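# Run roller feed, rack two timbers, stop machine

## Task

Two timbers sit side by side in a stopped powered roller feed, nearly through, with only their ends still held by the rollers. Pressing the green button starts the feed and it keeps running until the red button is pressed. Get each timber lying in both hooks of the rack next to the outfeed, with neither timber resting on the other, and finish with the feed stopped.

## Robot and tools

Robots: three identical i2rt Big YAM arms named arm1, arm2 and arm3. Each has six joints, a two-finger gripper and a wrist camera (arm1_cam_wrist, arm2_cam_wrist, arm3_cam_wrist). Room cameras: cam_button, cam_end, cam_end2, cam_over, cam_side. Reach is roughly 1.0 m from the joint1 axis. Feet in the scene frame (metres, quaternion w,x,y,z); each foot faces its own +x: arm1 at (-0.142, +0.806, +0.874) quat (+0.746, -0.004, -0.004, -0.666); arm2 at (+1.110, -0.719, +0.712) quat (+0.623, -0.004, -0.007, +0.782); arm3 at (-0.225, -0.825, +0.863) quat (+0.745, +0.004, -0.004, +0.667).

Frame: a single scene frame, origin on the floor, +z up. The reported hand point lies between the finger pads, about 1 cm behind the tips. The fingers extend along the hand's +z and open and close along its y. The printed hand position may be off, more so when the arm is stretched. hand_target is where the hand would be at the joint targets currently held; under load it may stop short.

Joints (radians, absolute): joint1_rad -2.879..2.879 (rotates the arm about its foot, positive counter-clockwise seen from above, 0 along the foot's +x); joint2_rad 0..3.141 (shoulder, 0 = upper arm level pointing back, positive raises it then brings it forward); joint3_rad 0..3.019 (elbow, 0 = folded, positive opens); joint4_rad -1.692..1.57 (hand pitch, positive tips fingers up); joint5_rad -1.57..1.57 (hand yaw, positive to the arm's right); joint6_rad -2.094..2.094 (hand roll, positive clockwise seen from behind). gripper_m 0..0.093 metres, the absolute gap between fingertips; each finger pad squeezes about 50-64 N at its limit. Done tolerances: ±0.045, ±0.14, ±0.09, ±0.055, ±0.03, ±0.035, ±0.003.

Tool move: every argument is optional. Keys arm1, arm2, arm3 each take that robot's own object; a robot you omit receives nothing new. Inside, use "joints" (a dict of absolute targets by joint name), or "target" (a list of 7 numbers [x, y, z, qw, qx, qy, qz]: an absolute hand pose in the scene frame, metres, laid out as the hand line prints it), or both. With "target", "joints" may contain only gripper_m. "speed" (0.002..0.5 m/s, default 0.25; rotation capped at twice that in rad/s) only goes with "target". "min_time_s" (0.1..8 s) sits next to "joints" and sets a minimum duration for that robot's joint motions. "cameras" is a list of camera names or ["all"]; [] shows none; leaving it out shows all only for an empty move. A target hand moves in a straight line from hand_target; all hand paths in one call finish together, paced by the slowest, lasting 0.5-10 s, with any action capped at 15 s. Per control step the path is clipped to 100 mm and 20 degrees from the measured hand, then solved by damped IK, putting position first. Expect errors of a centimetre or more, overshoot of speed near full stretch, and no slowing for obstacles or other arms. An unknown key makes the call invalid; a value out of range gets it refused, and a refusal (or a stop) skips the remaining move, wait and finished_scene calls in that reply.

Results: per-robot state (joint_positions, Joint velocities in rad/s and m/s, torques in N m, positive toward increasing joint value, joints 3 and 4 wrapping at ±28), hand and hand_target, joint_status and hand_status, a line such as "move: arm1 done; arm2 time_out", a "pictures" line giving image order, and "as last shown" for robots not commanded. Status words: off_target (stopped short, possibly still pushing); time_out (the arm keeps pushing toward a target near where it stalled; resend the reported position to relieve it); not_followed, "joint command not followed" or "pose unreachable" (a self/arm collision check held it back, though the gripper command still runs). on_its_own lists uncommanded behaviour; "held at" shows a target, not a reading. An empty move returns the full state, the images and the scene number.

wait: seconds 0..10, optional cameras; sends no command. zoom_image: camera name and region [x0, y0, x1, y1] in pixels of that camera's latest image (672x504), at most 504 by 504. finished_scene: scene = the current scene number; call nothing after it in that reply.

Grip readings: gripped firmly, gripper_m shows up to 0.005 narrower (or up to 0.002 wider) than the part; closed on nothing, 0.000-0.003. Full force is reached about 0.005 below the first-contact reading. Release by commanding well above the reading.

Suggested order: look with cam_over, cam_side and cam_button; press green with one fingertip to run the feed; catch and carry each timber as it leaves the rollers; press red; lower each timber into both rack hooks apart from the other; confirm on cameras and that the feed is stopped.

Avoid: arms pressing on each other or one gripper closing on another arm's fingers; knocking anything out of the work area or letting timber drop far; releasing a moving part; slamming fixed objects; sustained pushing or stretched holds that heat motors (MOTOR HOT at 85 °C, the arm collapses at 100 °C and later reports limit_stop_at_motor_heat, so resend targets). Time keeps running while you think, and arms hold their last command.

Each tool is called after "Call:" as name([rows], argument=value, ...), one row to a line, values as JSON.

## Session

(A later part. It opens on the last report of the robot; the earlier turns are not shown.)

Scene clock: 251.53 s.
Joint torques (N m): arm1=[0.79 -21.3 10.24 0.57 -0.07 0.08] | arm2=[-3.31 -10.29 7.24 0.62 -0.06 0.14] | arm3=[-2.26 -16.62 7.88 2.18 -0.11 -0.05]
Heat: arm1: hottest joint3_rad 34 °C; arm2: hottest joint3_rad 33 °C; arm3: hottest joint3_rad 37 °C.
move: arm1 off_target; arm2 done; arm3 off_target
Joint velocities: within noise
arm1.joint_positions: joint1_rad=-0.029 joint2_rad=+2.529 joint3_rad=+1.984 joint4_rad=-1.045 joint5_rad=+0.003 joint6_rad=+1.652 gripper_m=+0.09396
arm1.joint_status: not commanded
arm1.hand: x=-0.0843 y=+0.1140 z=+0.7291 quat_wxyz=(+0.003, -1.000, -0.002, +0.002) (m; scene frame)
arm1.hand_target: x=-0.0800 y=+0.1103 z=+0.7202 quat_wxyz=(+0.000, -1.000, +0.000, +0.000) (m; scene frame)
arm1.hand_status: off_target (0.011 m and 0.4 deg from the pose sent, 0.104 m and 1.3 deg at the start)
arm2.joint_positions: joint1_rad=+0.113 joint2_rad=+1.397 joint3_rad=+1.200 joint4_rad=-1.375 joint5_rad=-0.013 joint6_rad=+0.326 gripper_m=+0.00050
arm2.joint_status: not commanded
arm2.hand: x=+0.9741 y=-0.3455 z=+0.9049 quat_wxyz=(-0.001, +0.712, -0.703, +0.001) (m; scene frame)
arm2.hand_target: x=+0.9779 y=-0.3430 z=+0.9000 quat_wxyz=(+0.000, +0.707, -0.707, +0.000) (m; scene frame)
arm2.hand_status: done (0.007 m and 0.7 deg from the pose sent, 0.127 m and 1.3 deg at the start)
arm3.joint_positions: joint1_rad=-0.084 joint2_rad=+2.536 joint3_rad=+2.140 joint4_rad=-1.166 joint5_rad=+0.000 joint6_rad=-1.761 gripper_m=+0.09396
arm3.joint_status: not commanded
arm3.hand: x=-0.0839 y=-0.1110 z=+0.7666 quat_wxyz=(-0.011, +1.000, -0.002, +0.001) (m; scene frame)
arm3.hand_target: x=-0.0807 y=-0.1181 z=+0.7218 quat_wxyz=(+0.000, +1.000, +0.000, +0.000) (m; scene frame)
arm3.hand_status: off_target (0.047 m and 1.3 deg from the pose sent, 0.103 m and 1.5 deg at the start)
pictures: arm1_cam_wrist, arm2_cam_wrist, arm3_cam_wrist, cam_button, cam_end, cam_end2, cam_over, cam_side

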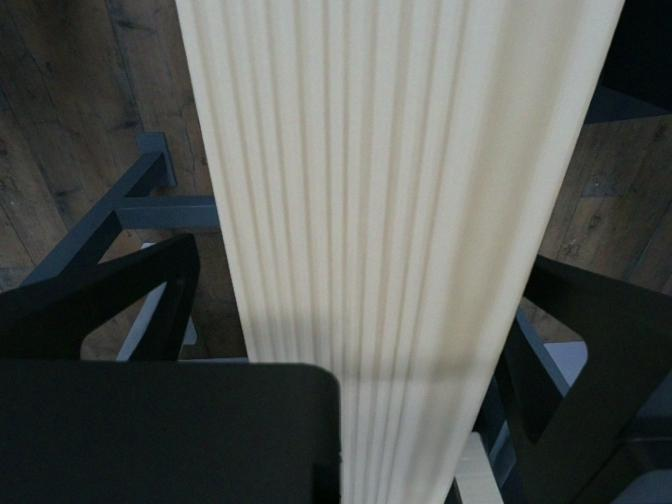

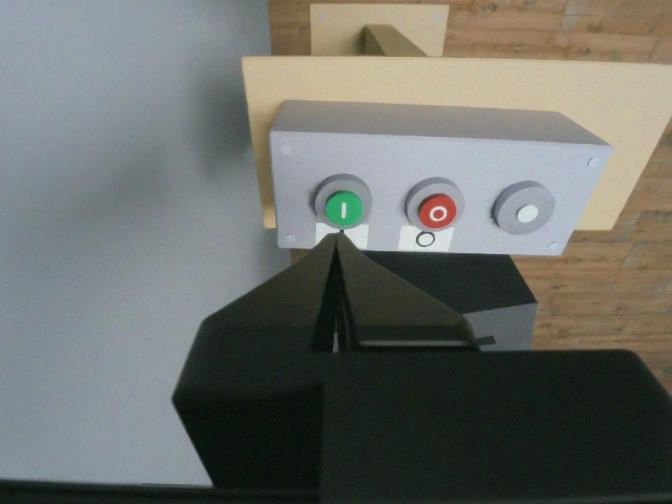

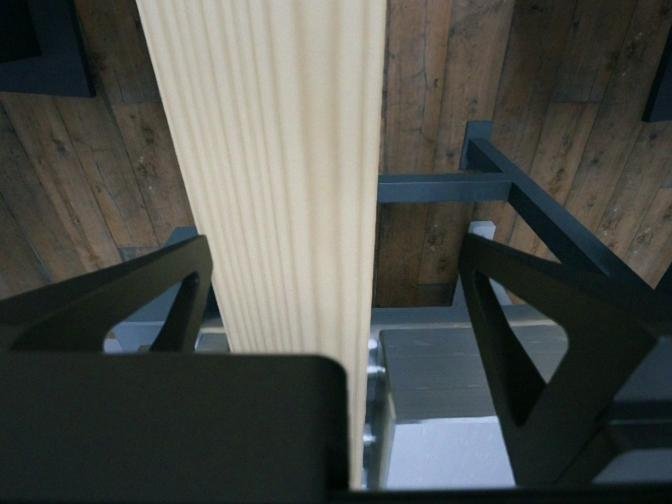

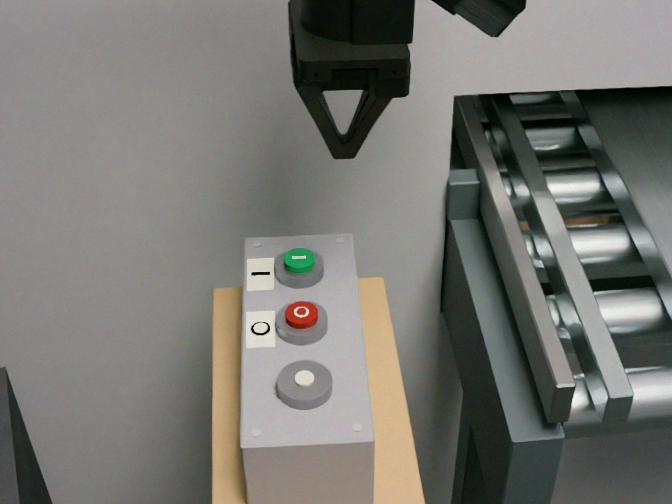

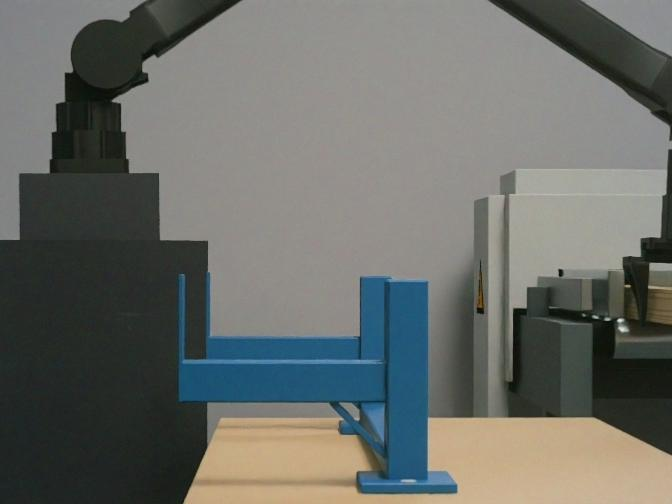

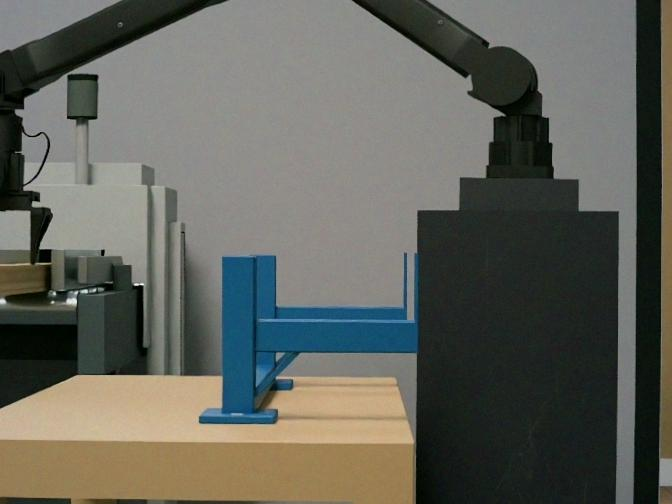

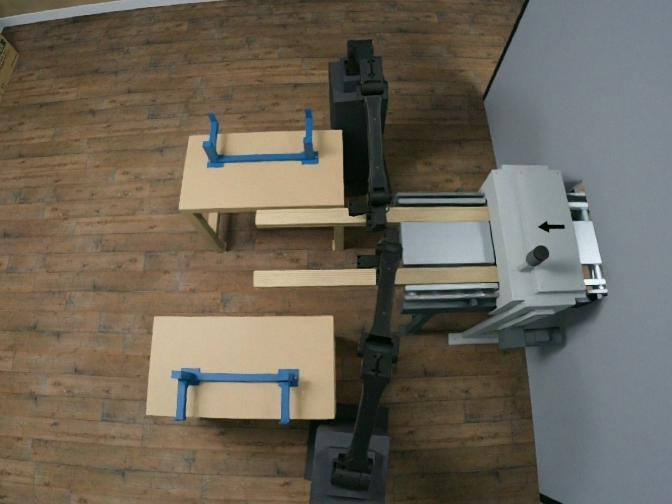

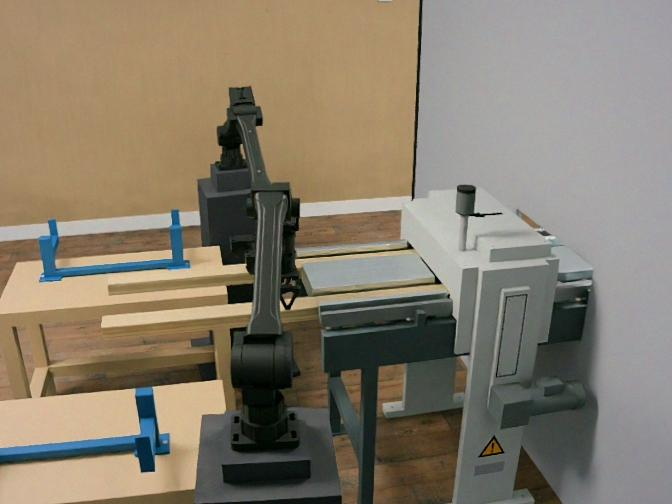

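Call:
move(arm1={"target":[-0.08,0.128,0.725,0,1,0,0],"speed":0.1}, arm3={"target":[-0.08,-0.125,0.80,0,1,0,0],"speed":0.1}, arm2={"target":[0.978,-0.343,0.87,0,0.7071,-0.7071,0],"speed":0.1}, cameras=["arm1_cam_wrist","arm2_cam_wrist","arm3_cam_wrist","cam_button"])

Scene clock: 281.47 s.
Joint torques (N m): arm1=[0.97 -23.36 8.18 0.55 -0.08 0.08] | arm2=[-3.19 -9.88 6.94 0.64 -0.06 0.15] | arm3=[-2.43 -20.48 7.92 0.25 -0.11 -0.06]
Heat: arm1: hottest joint2_rad 35 °C; arm2: hottest joint3_rad 31 °C; arm3: hottest joint3_rad 35 °C.
move: arm1 done; arm2 done; arm3 done
Joint velocities: within noise
arm1.joint_positions: joint1_rad=-0.029 joint2_rad=+2.508 joint3_rad=+1.907 joint4_rad=-1.002 joint5_rad=+0.003 joint6_rad=+1.654 gripper_m=+0.09396
arm1.joint_status: not commanded
arm1.hand: x=-0.0859 y=+0.1325 z=+0.7179 quat_wxyz=(+0.010, -1.000, -0.001, +0.002) (m; scene frame)
arm1.hand_target: x=-0.0800 y=+0.1281 z=+0.7249 quat_wxyz=(+0.000, -1.000, +0.000, +0.000) (m; scene frame)
arm1.hand_status: done (0.010 m and 1.2 deg from the pose sent, 0.015 m and 0.4 deg at the start)
arm2.joint_positions: joint1_rad=+0.113 joint2_rad=+1.411 joint3_rad=+1.141 joint4_rad=-1.294 joint5_rad=-0.013 joint6_rad=+0.326 gripper_m=+0.00050
arm2.joint_status: not commanded
arm2.hand: x=+0.9743 y=-0.3446 z=+0.8776 quat_wxyz=(-0.003, +0.712, -0.703, -0.003) (m; scene frame)
arm2.hand_target: x=+0.9779 y=-0.3431 z=+0.8702 quat_wxyz=(+0.000, +0.707, -0.707, +0.000) (m; scene frame)
arm2.hand_status: done (0.009 m and 0.8 deg from the pose sent, 0.035 m and 0.7 deg at the start)
arm3.joint_positions: joint1_rad=-0.084 joint2_rad=+2.468 joint3_rad=+2.109 joint4_rad=-1.208 joint5_rad=+0.000 joint6_rad=-1.764 gripper_m=+0.09396
arm3.joint_status: not commanded
arm3.hand: x=-0.0854 y=-0.1191 z=+0.8033 quat_wxyz=(-0.008, +1.000, +0.000, +0.001) (m; scene frame)
arm3.hand_target: x=-0.0802 y=-0.1250 z=+0.8000 quat_wxyz=(+0.000, +1.000, +0.000, +0.000) (m; scene frame)
arm3.hand_status: done (0.009 m and 0.9 deg from the pose sent, 0.036 m and 1.3 deg at the start)
pictures: arm1_cam_wrist, arm2_cam_wrist, arm3_cam_wrist, cam_button

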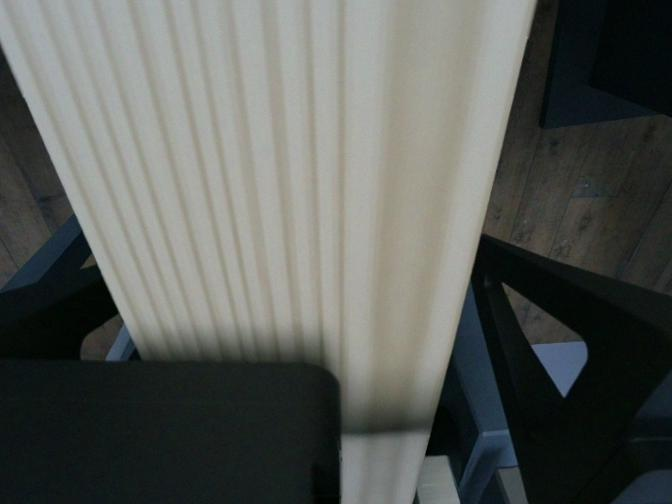

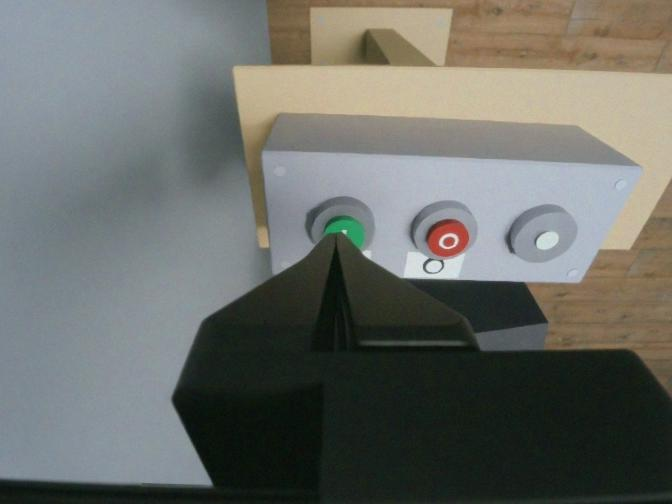

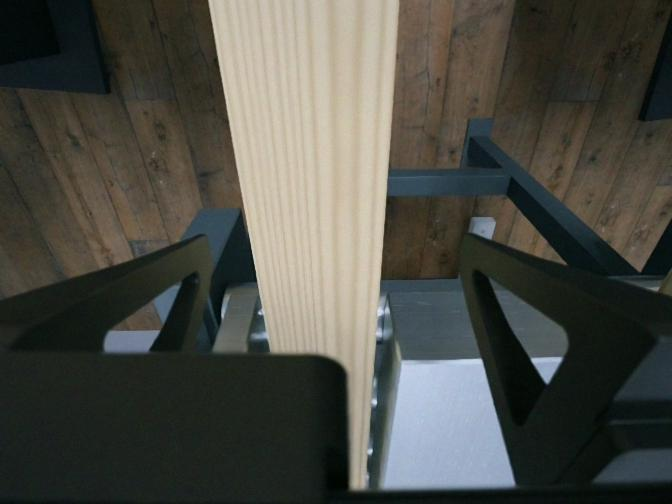

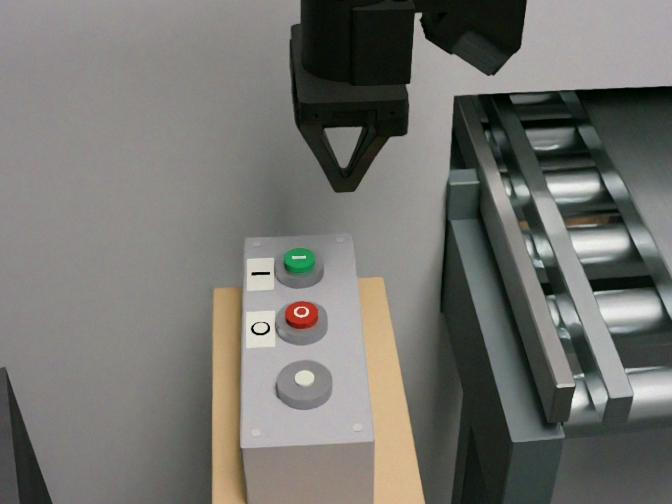

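Call:
move(arm3={"target":[-0.08,-0.119,0.72,0,1,0,0],"speed":0.08}, arm2={"target":[0.981,-0.356,0.845,0,0.7071,-0.7071,0],"speed":0.1}, cameras=["arm1_cam_wrist","arm2_cam_wrist","arm3_cam_wrist","cam_button","cam_end2","cam_over"])

Scene clock: 300.33 s.
Joint torques (N m): arm1=[0.91 -23.47 8.17 0.53 -0.08 0.08] | arm2=[-2.84 -10.52 6.69 0.61 -0.06 0.2] | arm3=[-2.37 -19.6 9.22 0.9 -0.11 -0.05]
Heat: arm1: hottest joint2_rad 31 °C; arm2: hottest joint3_rad 30 °C; arm3: hottest joint3_rad 36 °C.
move: arm2 done; arm3 off_target
Joint velocities: within noise
arm1: as last shown
arm2.joint_positions: joint1_rad=+0.113 joint2_rad=+1.411 joint3_rad=+1.060 joint4_rad=-1.225 joint5_rad=-0.013 joint6_rad=+0.326 gripper_m=+0.00050
arm2.joint_status: not commanded
arm2.hand: x=+0.9788 y=-0.3562 z=+0.8481 quat_wxyz=(+0.000, +0.711, -0.703, +0.003) (m; scene frame)
arm2.hand_target: x=+0.9810 y=-0.3560 z=+0.8451 quat_wxyz=(+0.000, +0.707, -0.707, +0.000) (m; scene frame)
arm2.hand_status: done (0.004 m and 0.8 deg from the pose sent, 0.035 m and 0.8 deg at the start)
arm3.joint_positions: joint1_rad=-0.084 joint2_rad=+2.571 joint3_rad=+2.109 joint4_rad=-1.124 joint5_rad=+0.000 joint6_rad=-1.764 gripper_m=+0.09396
arm3.joint_status: not commanded
arm3.hand: x=-0.0860 y=-0.1216 z=+0.7309 quat_wxyz=(+0.001, +1.000, +0.000, -0.001) (m; scene frame)
arm3.hand_target: x=-0.0802 y=-0.1194 z=+0.7200 quat_wxyz=(+0.000, +1.000, +0.000, +0.000) (m; scene frame)
arm3.hand_status: off_target (0.013 m and 0.2 deg from the pose sent, 0.083 m and 0.9 deg at the start)
pictures: arm1_cam_wrist, arm2_cam_wrist, arm3_cam_wrist, cam_button, cam_end2, cam_over

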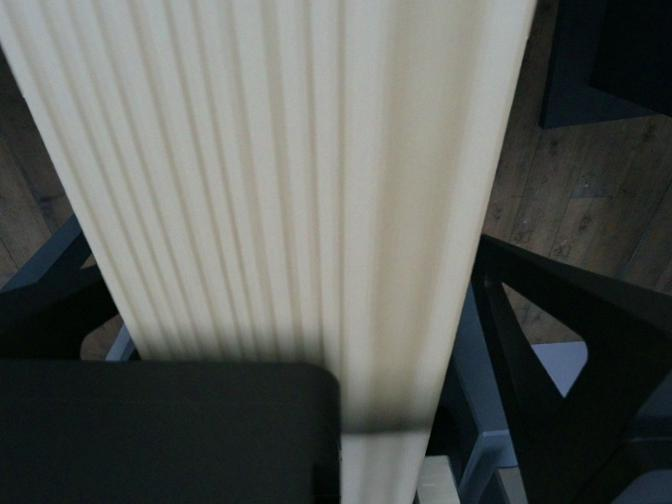

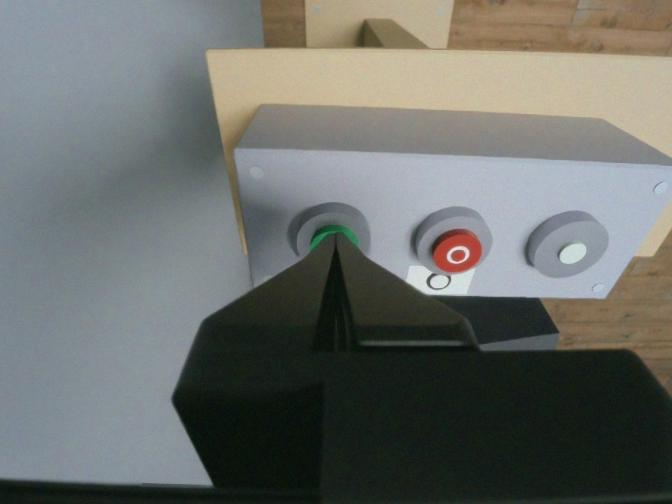

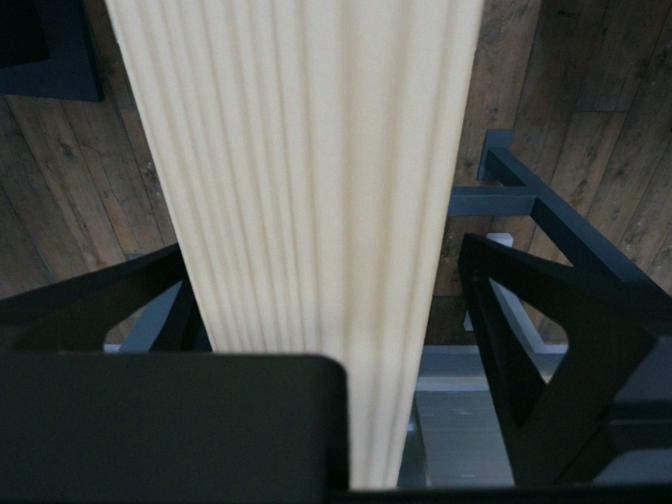

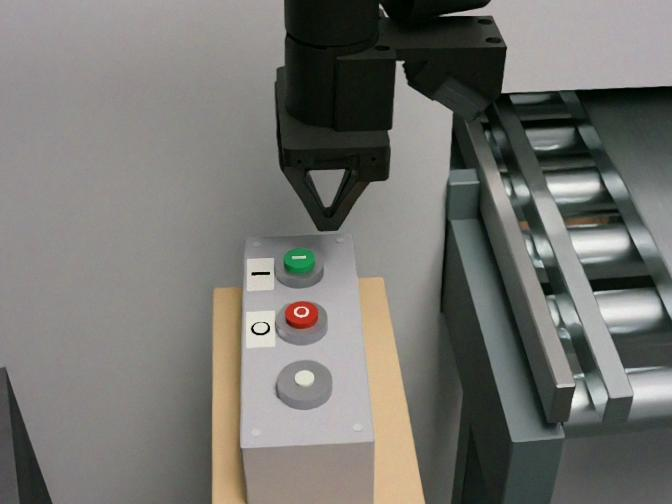

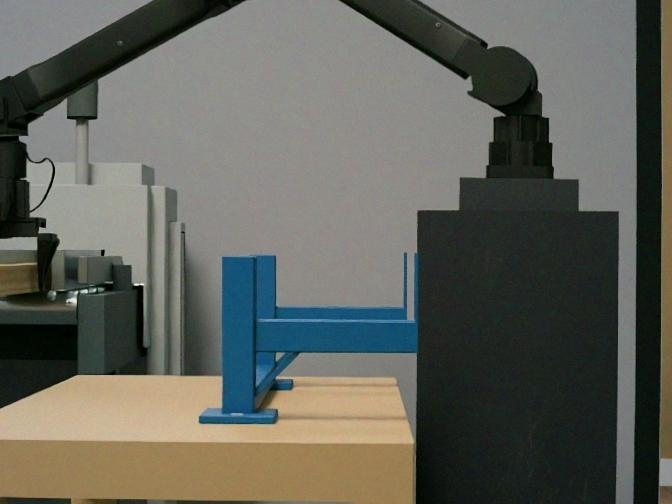

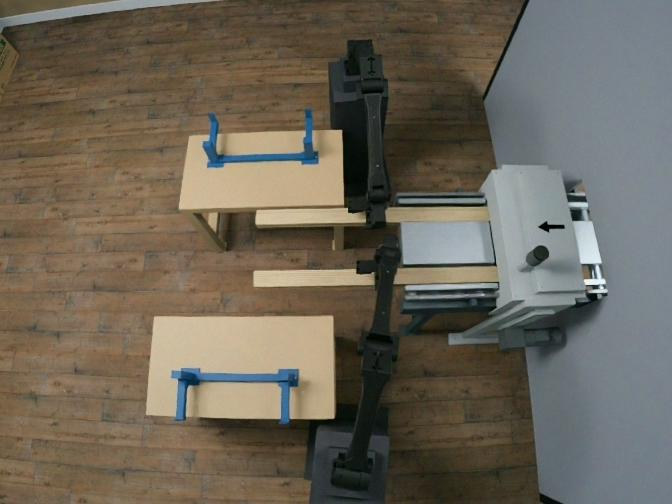

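Call:
move(arm3={"target":[-0.08,-0.125,0.713,0,1,0,0],"speed":0.08}, cameras=[])

Call:
move(arm3={"joints":{"gripper_m":0.05}}, arm1={"joints":{"gripper_m":0.05}}, cameras=["arm1_cam_wrist","arm3_cam_wrist","cam_over"])

Scene clock: 325.90 s.
Joint torques (N m): arm1=[0.91 -23.47 8.16 0.5 -0.08 0.06] | arm2=[-2.84 -10.52 6.69 0.61 -0.06 0.2] | arm3=[-2.49 -19.78 7.41 0.95 -0.12 -0.06]
Heat: arm1: hottest joint2_rad 30 °C; arm2: hottest joint3_rad 29 °C; arm3: hottest joint3_rad 37 °C.
move: arm3 off_target
Joint velocities: within noise
arm1, arm2: as last shown
arm3.joint_positions: joint1_rad=-0.084 joint2_rad=+2.571 joint3_rad=+2.100 joint4_rad=-1.097 joint5_rad=+0.000 joint6_rad=-1.764 gripper_m=+0.09396
arm3.joint_status: not commanded
arm3.hand: x=-0.0852 y=-0.1187 z=+0.7279 quat_wxyz=(-0.007, +1.000, -0.001, +0.001) (m; scene frame)
arm3.hand_target: x=-0.0802 y=-0.1253 z=+0.7131 quat_wxyz=(+0.000, +1.000, +0.000, +0.000) (m; scene frame)
arm3.hand_status: off_target (0.017 m and 0.9 deg from the pose sent, 0.019 m and 0.2 deg at the start)
pictures: none
No camera images: "cameras" was empty.

Scene clock: 326.50 s.
Joint torques (N m): arm1=[0.97 -23.47 8.34 -0.24 -0.06 0.1] | arm2=[-2.9 -10.52 6.69 0.61 -0.06 0.2] | arm3=[-2.37 -19.6 8.03 1.37 -0.18 -0.02]
Heat: arm1: hottest joint2_rad 30 °C; arm2: hottest joint3_rad 29 °C; arm3: hottest joint3_rad 37 °C.
move: arm1 off_target; arm3 off_target
Joint velocities: within noise
arm1.joint_positions: joint1_rad=-0.029 joint2_rad=+2.508 joint3_rad=+1.907 joint4_rad=-0.984 joint5_rad=+0.003 joint6_rad=+1.652 gripper_m=+0.06097
arm1.joint_status: gripper_m off_target (ended at +0.06100, target +0.05000)
arm1.hand: x=-0.0854 y=+0.1284 z=+0.7177 quat_wxyz=(+0.001, -1.000, -0.002, +0.001) (m; scene frame)
arm1.hand_target: x=-0.0800 y=+0.1281 z=+0.7249 quat_wxyz=(+0.000, -1.000, +0.000, +0.000) (m; scene frame)
arm1.hand_status: not commanded
arm2: as last shown
arm3.joint_positions: joint1_rad=-0.086 joint2_rad=+2.571 joint3_rad=+2.090 joint4_rad=-1.111 joint5_rad=+0.002 joint6_rad=-1.768 gripper_m=+0.06376
arm3.joint_status: gripper_m off_target (ended at +0.06378, target +0.05000)
arm3.hand: x=-0.0853 y=-0.1263 z=+0.7245 quat_wxyz=(+0.004, +1.000, +0.001, -0.001) (m; scene frame)
arm3.hand_target: x=-0.0801 y=-0.1254 z=+0.7131 quat_wxyz=(+0.000, +1.000, +0.000, +0.000) (m; scene frame)
arm3.hand_status: not commanded
pictures: arm1_cam_wrist, arm3_cam_wrist, cam_over

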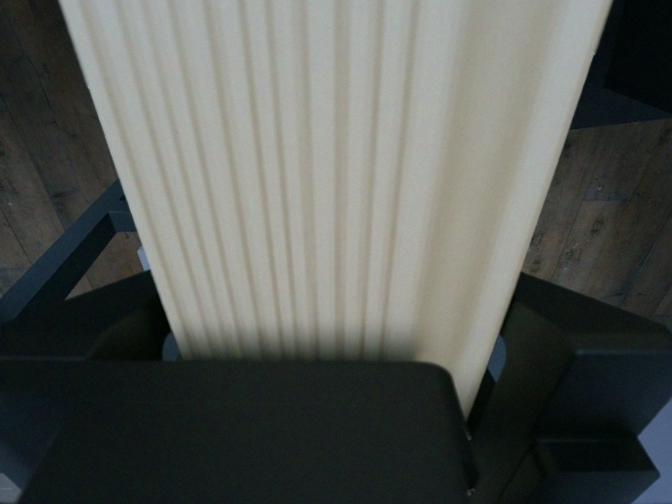

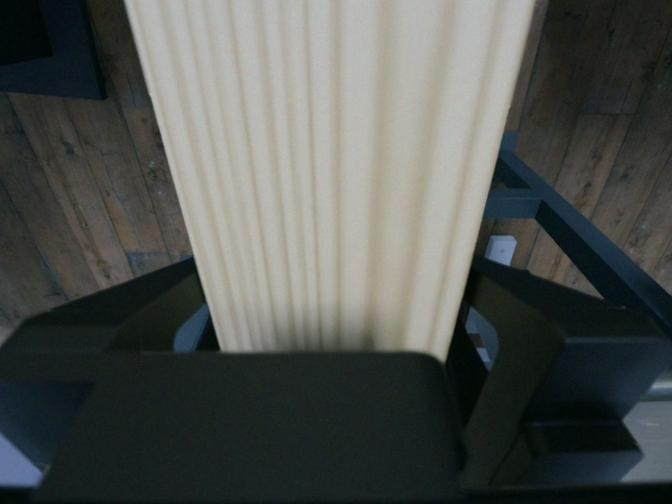

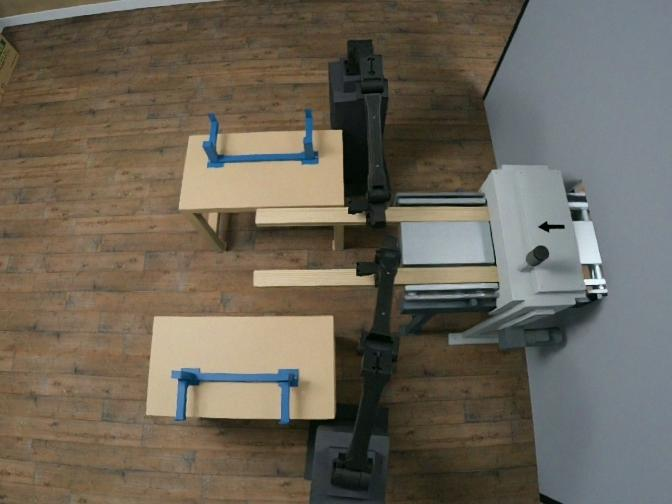

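Call:
move(arm2={"target":[0.981,-0.357,0.812,0,0.7071,-0.7071,0],"speed":0.1}, cameras=["cam_button","cam_over"])

Call:
move(arm2={"target":[0.981,-0.357,0.85,0,0.7071,-0.7071,0],"speed":0.2}, arm1={"target":[-0.11,0.128,0.725,0,1,0,0],"speed":0.1}, arm3={"target":[-0.11,-0.125,0.715,0,1,0,0],"speed":0.1}, cameras=["cam_over"])

Call:
move(arm2={"target":[1.034,-0.358,0.85,0,0.7071,-0.7071,0],"speed":0.2}, arm1={"target":[-0.14,0.128,0.725,0,1,0,0],"speed":0.1}, arm3={"target":[-0.14,-0.125,0.715,0,1,0,0],"speed":0.1}, cameras=["cam_over"])

Call:
move(arm2={"target":[1.034,-0.358,0.812,0,0.7071,-0.7071,0],"speed":0.2}, arm1={"target":[-0.17,0.128,0.725,0,1,0,0],"speed":0.1}, arm3={"target":[-0.17,-0.125,0.715,0,1,0,0],"speed":0.1}, cameras=["cam_over","cam_button"])

Call:
move(arm2={"target":[1.034,-0.358,0.86,0,0.7071,-0.7071,0],"speed":0.2}, cameras=["all"])

Scene clock: 344.13 s.
Joint torques (N m): arm1=[1.14 -23.59 8.24 -0.16 -0.07 0.1] | arm2=[-2.73 -9.7 6.48 0.66 -0.05 0.22] | arm3=[-2.32 -19.72 8.05 1.39 -0.18 -0.02]
Heat: arm1: hottest joint2_rad 31 °C; arm2: hottest joint3_rad 29 °C; arm3: hottest joint3_rad 36 °C.
move: arm2 done
Joint velocities: within noise
arm1, arm3: as last shown
arm2.joint_positions: joint1_rad=+0.113 joint2_rad=+1.434 joint3_rad=+1.000 joint4_rad=-1.132 joint5_rad=-0.013 joint6_rad=+0.326 gripper_m=+0.00050
arm2.joint_status: not commanded
arm2.hand: x=+0.9794 y=-0.3567 z=+0.8187 quat_wxyz=(-0.002, +0.712, -0.703, -0.002) (m; scene frame)
arm2.hand_target: x=+0.9809 y=-0.3571 z=+0.8121 quat_wxyz=(+0.000, +0.707, -0.707, +0.000) (m; scene frame)
arm2.hand_status: done (0.007 m and 0.8 deg from the pose sent, 0.036 m and 0.8 deg at the start)
pictures: cam_button, cam_over

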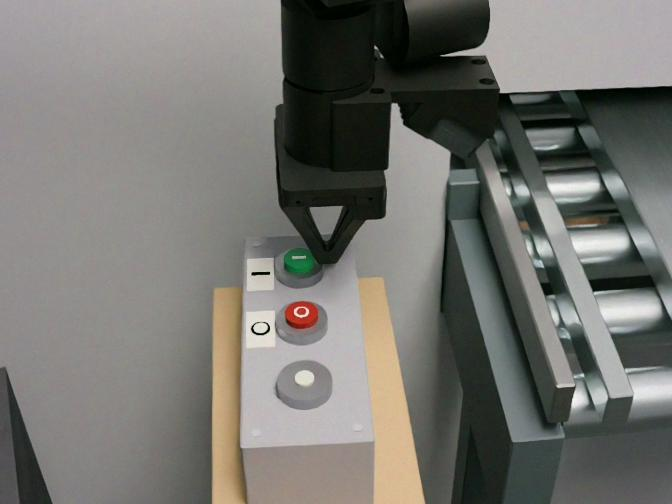

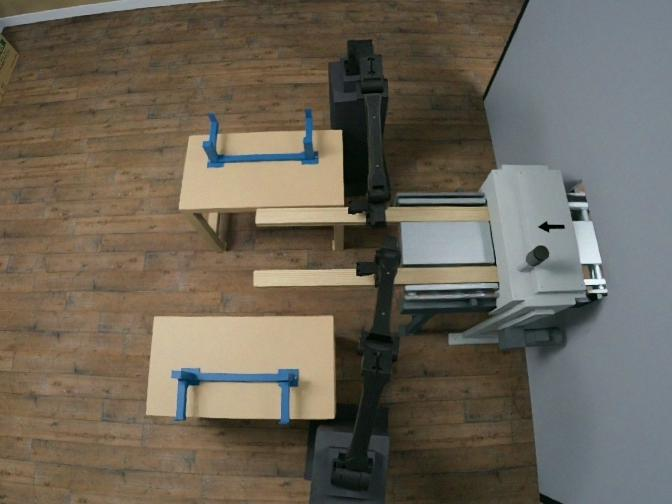

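Scene clock: 345.23 s.
Joint torques (N m): arm1=[-2.26 -23.82 7.36 -0.01 0.09 -0.25] | arm2=[-2.73 -11.05 10.89 -0.36 -0.02 0.2] | arm3=[0.79 -20.6 6.6 1.42 -0.34 0.38]
Heat: arm1: hottest joint2_rad 31 °C; arm2: hottest joint3_rad 29 °C; arm3: hottest joint3_rad 36 °C.
move: arm1 off_target; arm2 off_target; arm3 off_target
Joint velocities: within noise
arm1.joint_positions: joint1_rad=-0.036 joint2_rad=+2.508 joint3_rad=+1.905 joint4_rad=-0.983 joint5_rad=-0.001 joint6_rad=+1.647 gripper_m=+0.06097
arm1.joint_status: not commanded
arm1.hand: x=-0.0898 y=+0.1282 z=+0.7173 quat_wxyz=(+0.001, -1.000, -0.001, +0.000) (m; scene frame)
arm1.hand_target: x=-0.1096 y=+0.1282 z=+0.7246 quat_wxyz=(+0.000, -1.000, +0.000, +0.000) (m; scene frame)
arm1.hand_status: off_target (0.022 m and 0.2 deg from the pose sent, 0.026 m and 0.3 deg at the start)
arm2.joint_positions: joint1_rad=+0.112 joint2_rad=+1.413 joint3_rad=+1.003 joint4_rad=-1.214 joint5_rad=-0.014 joint6_rad=+0.326 gripper_m=+0.00050
arm2.joint_status: not commanded
arm2.hand: x=+0.9858 y=-0.3744 z=+0.8277 quat_wxyz=(+0.011, +0.711, -0.703, +0.024) (m; scene frame)
arm2.hand_target: x=+0.9814 y=-0.3579 z=+0.8501 quat_wxyz=(+0.000, +0.707, -0.707, +0.000) (m; scene frame)
arm2.hand_status: off_target (0.029 m and 3.0 deg from the pose sent, 0.031 m and 0.8 deg at the start)
arm3.joint_positions: joint1_rad=-0.083 joint2_rad=+2.565 joint3_rad=+2.077 joint4_rad=-1.098 joint5_rad=+0.006 joint6_rad=-1.766 gripper_m=+0.06376
arm3.joint_status: not commanded
arm3.hand: x=-0.0869 y=-0.1270 z=+0.7243 quat_wxyz=(+0.002, +1.000, +0.001, +0.002) (m; scene frame)
arm3.hand_target: x=-0.1097 y=-0.1257 z=+0.7152 quat_wxyz=(+0.001, +1.000, +0.000, +0.000) (m; scene frame)
arm3.hand_status: off_target (0.025 m and 0.3 deg from the pose sent, 0.027 m and 0.5 deg at the start)
pictures: cam_over

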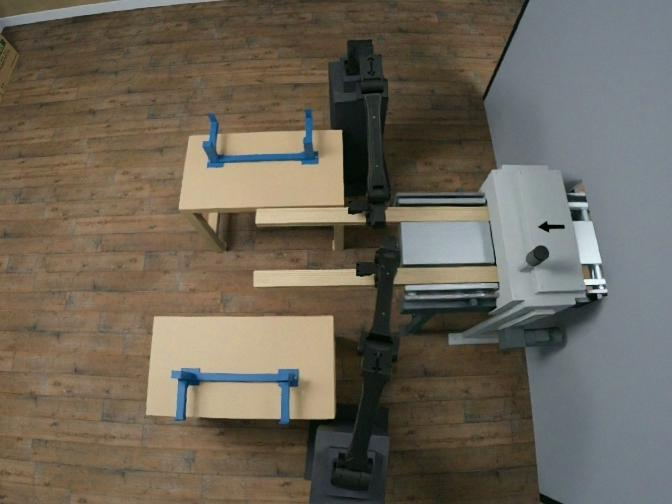

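Scene clock: 346.53 s.
Joint torques (N m): arm1=[-5.66 -24 7.12 -0.1 0.56 -0.56] | arm2=[-3.19 -10.46 8.39 -0.28 -0.05 0.02] | arm3=[3.72 -20.84 5.97 1.11 -0.94 0.71]
Heat: arm1: hottest joint2_rad 31 °C; arm2: hottest joint3_rad 29 °C; arm3: hottest joint3_rad 35 °C.
move: arm1 off_target; arm2 done; arm3 off_target
Joint velocities: within noise
arm1.joint_positions: joint1_rad=-0.042 joint2_rad=+2.506 joint3_rad=+1.902 joint4_rad=-0.977 joint5_rad=-0.013 joint6_rad=+1.639 gripper_m=+0.06097
arm1.joint_status: not commanded
arm1.hand: x=-0.0915 y=+0.1279 z=+0.7174 quat_wxyz=(+0.000, -1.000, -0.001, -0.007) (m; scene frame)
arm1.hand_target: x=-0.1386 y=+0.1290 z=+0.7245 quat_wxyz=(+0.001, -1.000, +0.001, +0.000) (m; scene frame)
arm1.hand_status: off_target (0.049 m and 0.8 deg from the pose sent, 0.051 m and 0.1 deg at the start)
arm2.joint_positions: joint1_rad=-0.019 joint2_rad=+1.376 joint3_rad=+1.003 joint4_rad=-1.214 joint5_rad=-0.013 joint6_rad=+0.210 gripper_m=+0.00050
arm2.joint_status: not commanded
arm2.hand: x=+1.0320 y=-0.3610 z=+0.8412 quat_wxyz=(+0.003, +0.705, -0.709, +0.006) (m; scene frame)
arm2.hand_target: x=+1.0340 y=-0.3580 z=+0.8500 quat_wxyz=(+0.000, +0.707, -0.707, +0.000) (m; scene frame)
arm2.hand_status: done (0.010 m and 0.8 deg from the pose sent, 0.056 m and 3.1 deg at the start)
arm3.joint_positions: joint1_rad=-0.076 joint2_rad=+2.555 joint3_rad=+2.057 joint4_rad=-1.077 joint5_rad=+0.024 joint6_rad=-1.759 gripper_m=+0.06376
arm3.joint_status: not commanded
arm3.hand: x=-0.0885 y=-0.1272 z=+0.7243 quat_wxyz=(-0.002, +1.000, +0.001, +0.011) (m; scene frame)
arm3.hand_target: x=-0.1386 y=-0.1268 z=+0.7153 quat_wxyz=(+0.002, +1.000, +0.001, +0.000) (m; scene frame)
arm3.hand_status: off_target (0.052 m and 1.3 deg from the pose sent, 0.054 m and 0.3 deg at the start)
pictures: cam_over

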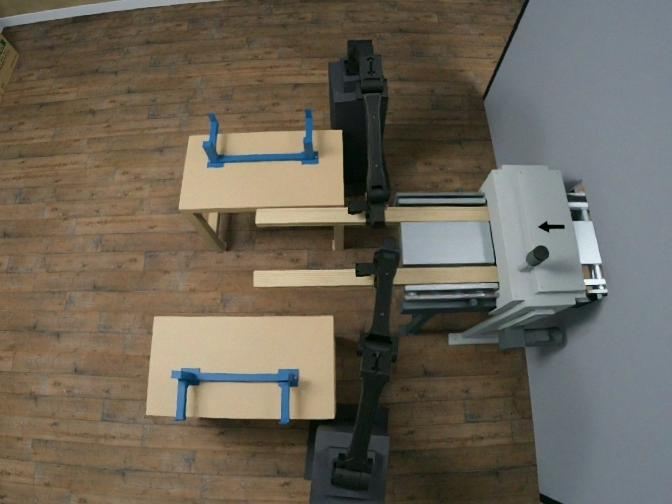

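Scene clock: 347.67 s.
Joint torques (N m): arm1=[-9.05 -23.94 6.93 -0.25 1.05 -0.84] | arm2=[-2.9 -9.17 6.54 0.62 -0.05 0.02] | arm3=[6.53 -20.89 5.6 0.72 -1.44 1.02]
Heat: arm1: hottest joint2_rad 31 °C; arm2: hottest joint3_rad 29 °C; arm3: hottest joint3_rad 35 °C.
move: arm1 off_target; arm2 done; arm3 off_target
Joint velocities: within noise
arm1.joint_positions: joint1_rad=-0.047 joint2_rad=+2.505 joint3_rad=+1.899 joint4_rad=-0.974 joint5_rad=-0.026 joint6_rad=+1.631 gripper_m=+0.06097
arm1.joint_status: not commanded
arm1.hand: x=-0.0932 y=+0.1279 z=+0.7172 quat_wxyz=(-0.001, -1.000, -0.003, -0.013) (m; scene frame)
arm1.hand_target: x=-0.1666 y=+0.1310 z=+0.7240 quat_wxyz=(+0.002, -1.000, +0.002, +0.000) (m; scene frame)
arm1.hand_status: off_target (0.077 m and 1.5 deg from the pose sent, 0.079 m and 0.8 deg at the start)
arm2.joint_positions: joint1_rad=-0.019 joint2_rad=+1.399 joint3_rad=+0.959 joint4_rad=-1.131 joint5_rad=-0.013 joint6_rad=+0.210 gripper_m=+0.00050
arm2.joint_status: not commanded
arm2.hand: x=+1.0318 y=-0.3581 z=+0.8178 quat_wxyz=(-0.002, +0.706, -0.709, -0.001) (m; scene frame)
arm2.hand_target: x=+1.0340 y=-0.3580 z=+0.8122 quat_wxyz=(+0.000, +0.707, -0.707, +0.000) (m; scene frame)
arm2.hand_status: done (0.006 m and 0.3 deg from the pose sent, 0.029 m and 0.8 deg at the start)
arm3.joint_positions: joint1_rad=-0.071 joint2_rad=+2.547 joint3_rad=+2.038 joint4_rad=-1.055 joint5_rad=+0.039 joint6_rad=-1.752 gripper_m=+0.06376
arm3.joint_status: not commanded
arm3.hand: x=-0.0897 y=-0.1274 z=+0.7239 quat_wxyz=(-0.006, +1.000, +0.000, +0.020) (m; scene frame)
arm3.hand_target: x=-0.1661 y=-0.1288 z=+0.7149 quat_wxyz=(+0.003, +1.000, +0.002, +0.001) (m; scene frame)
arm3.hand_status: off_target (0.081 m and 2.4 deg from the pose sent, 0.082 m and 1.3 deg at the start)
pictures: cam_button, cam_over

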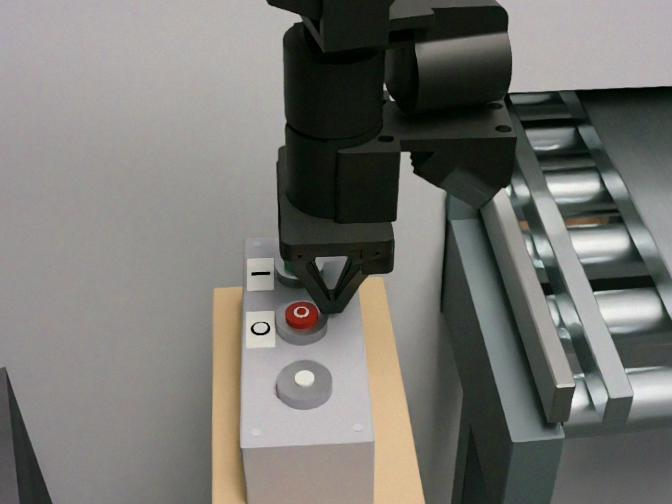

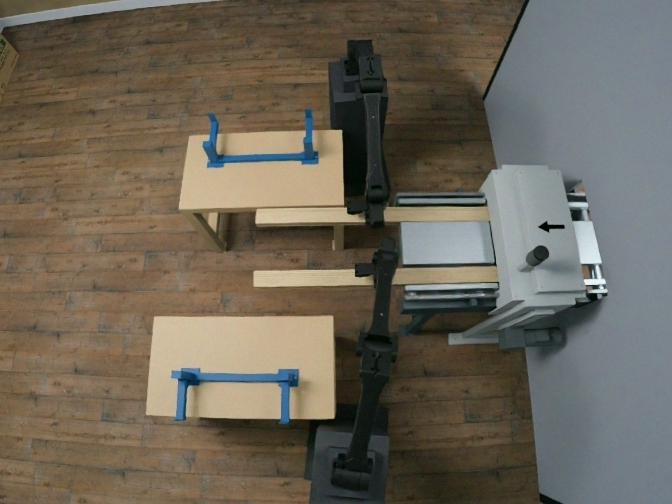

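Scene clock: 348.77 s.
Joint torques (N m): arm1=[-8.94 -24.06 6.86 -0.14 1.05 -0.85] | arm2=[-2.96 -10.05 11.41 -0.32 -0.03 0.01] | arm3=[6.53 -20.95 5.6 0.73 -1.43 1.02]
Heat: arm1: hottest joint2_rad 32 °C; arm2: hottest joint3_rad 29 °C; arm3: hottest joint3_rad 35 °C.
move: arm2 off_target
Joint velocities: within noise
arm1, arm3: as last shown
arm2.joint_positions: joint1_rad=-0.019 joint2_rad=+1.363 joint3_rad=+0.976 joint4_rad=-1.242 joint5_rad=-0.013 joint6_rad=+0.209 gripper_m=+0.00050
arm2.joint_status: not commanded
arm2.hand: x=+1.0356 y=-0.3781 z=+0.8364 quat_wxyz=(+0.014, +0.705, -0.708, +0.024) (m; scene frame)
arm2.hand_target: x=+1.0342 y=-0.3592 z=+0.8600 quat_wxyz=(+0.000, +0.707, -0.707, +0.000) (m; scene frame)
arm2.hand_status: off_target (0.031 m and 3.2 deg from the pose sent, 0.042 m and 0.3 deg at the start)
pictures: arm1_cam_wrist, arm2_cam_wrist, arm3_cam_wrist, cam_button, cam_end, cam_end2, cam_over, cam_side

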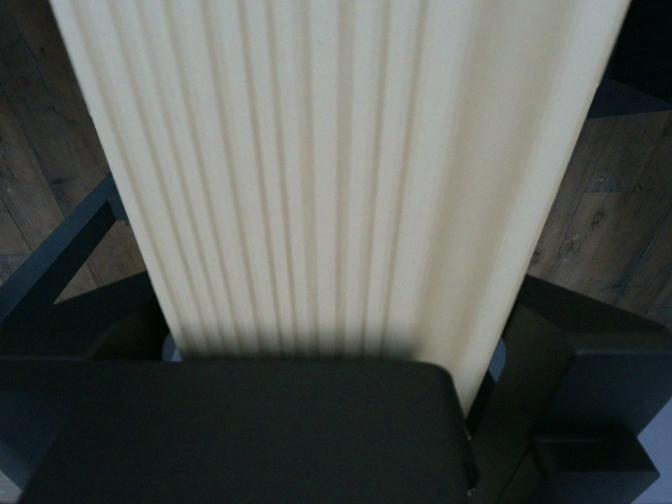

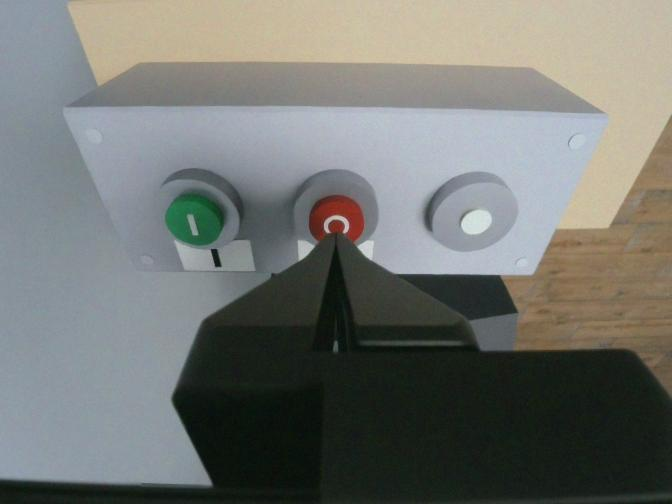

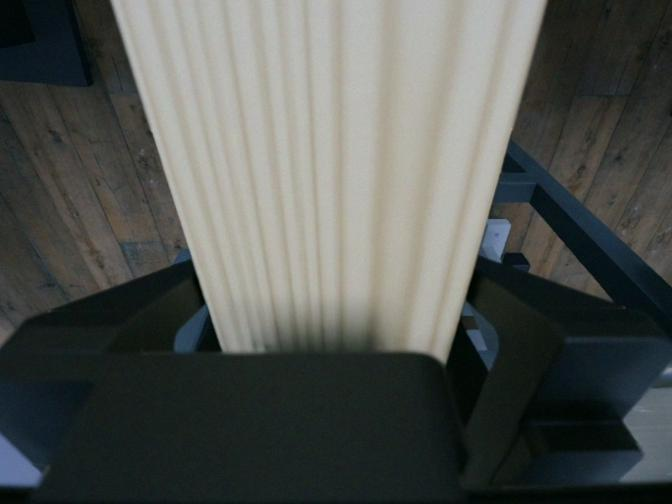

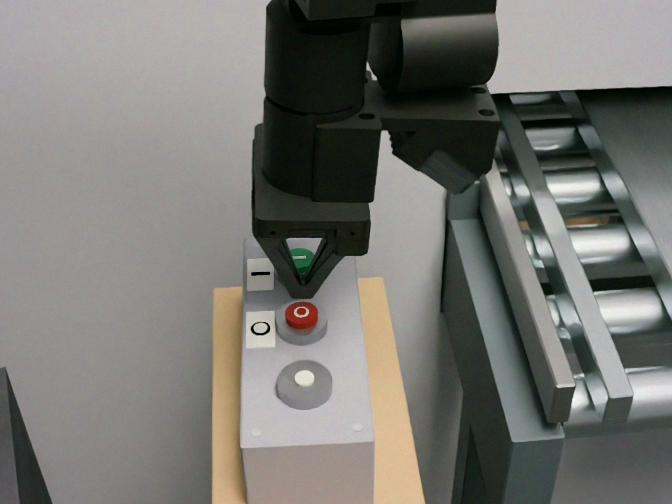

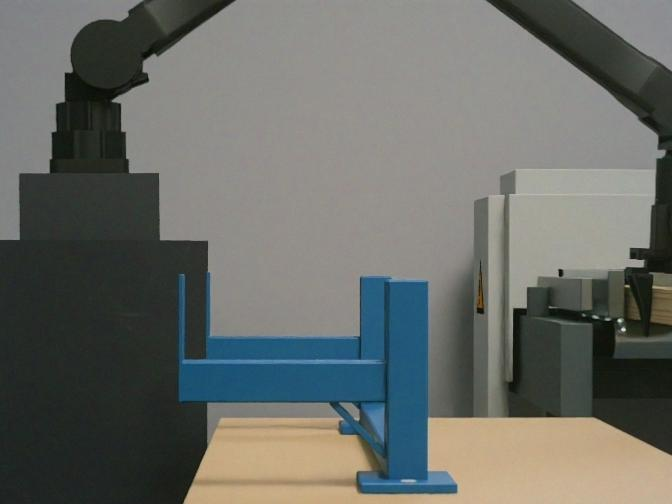

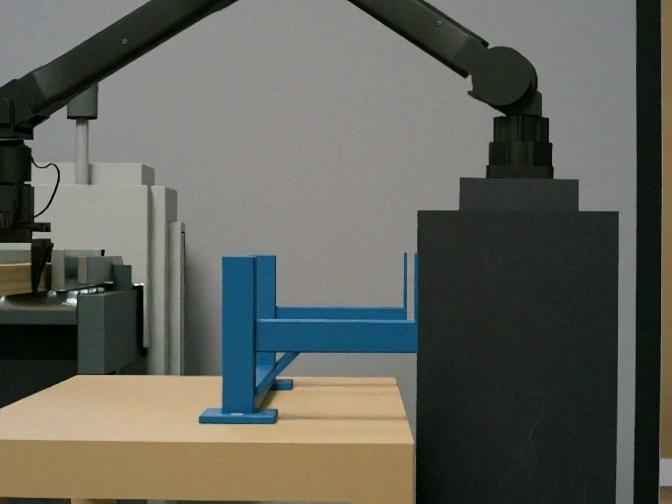

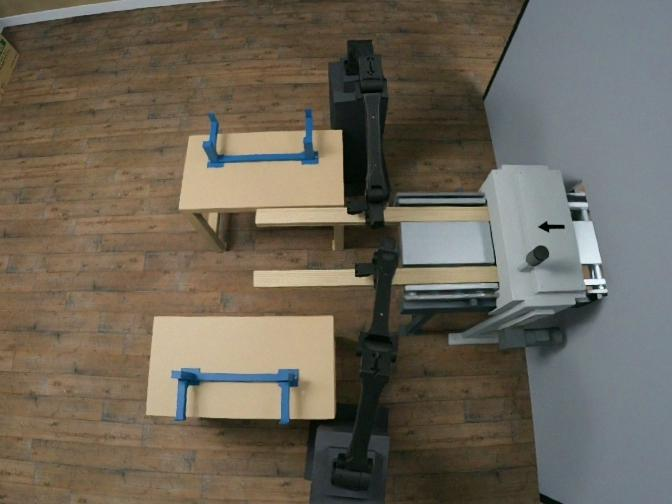

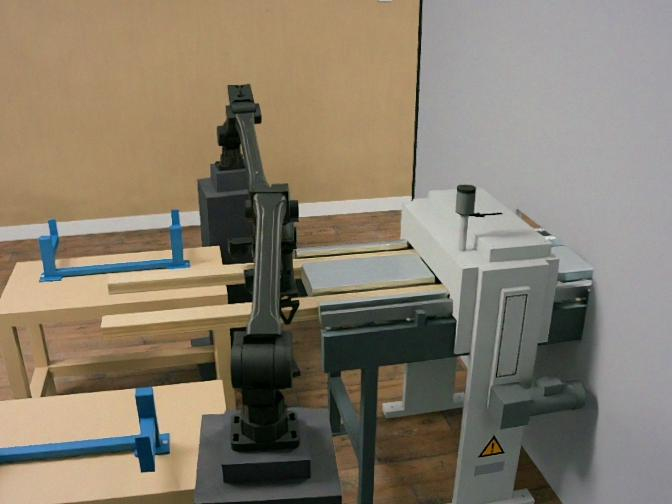

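Call:
move(arm2={"target":[0.980,-0.382,0.835,0,0.7071,-0.7071,0],"speed":0.2}, cameras=["arm2_cam_wrist","cam_button"])

Scene clock: 387.47 s.
Joint torques (N m): arm1=[-8.94 -24.06 6.91 -0.2 1.04 -0.86] | arm2=[-1.79 -9.82 6.86 0.61 0.1 0.25] | arm3=[6.53 -20.89 5.6 0.72 -1.43 1.03]
Heat: arm1: hottest joint2_rad 38 °C; arm2: hottest joint3_rad 31 °C; arm3: hottest joint3_rad 32 °C.
move: arm2 done
Joint velocities: within noise
arm1, arm3: as last shown
arm2.joint_positions: joint1_rad=+0.126 joint2_rad=+1.363 joint3_rad=+0.976 joint4_rad=-1.197 joint5_rad=-0.017 joint6_rad=+0.346 gripper_m=+0.00050
arm2.joint_status: not commanded
arm2.hand: x=+0.9826 y=-0.3820 z=+0.8352 quat_wxyz=(+0.004, +0.709, -0.706, +0.005) (m; scene frame)
arm2.hand_target: x=+0.9800 y=-0.3821 z=+0.8350 quat_wxyz=(+0.000, +0.707, -0.707, +0.000) (m; scene frame)
arm2.hand_status: done (0.003 m and 0.8 deg from the pose sent, 0.056 m and 3.2 deg at the start)
pictures: arm2_cam_wrist, cam_button

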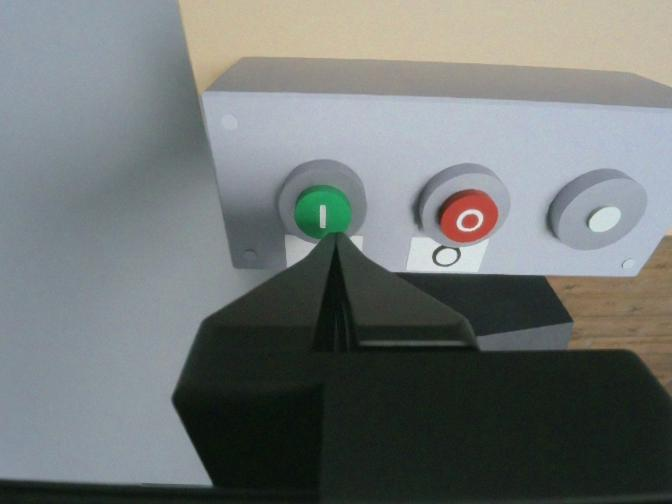

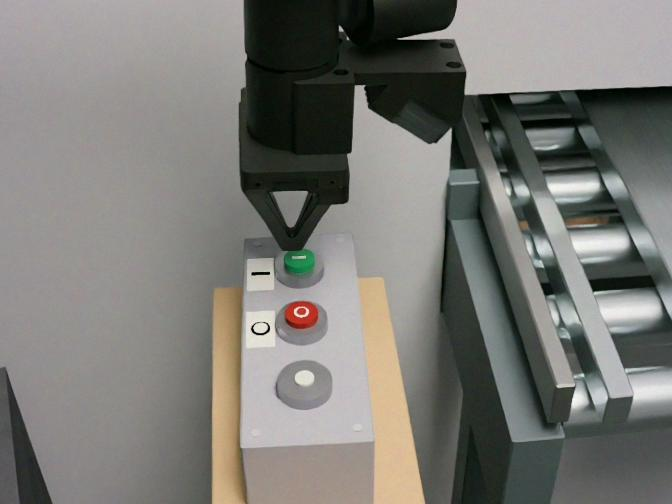

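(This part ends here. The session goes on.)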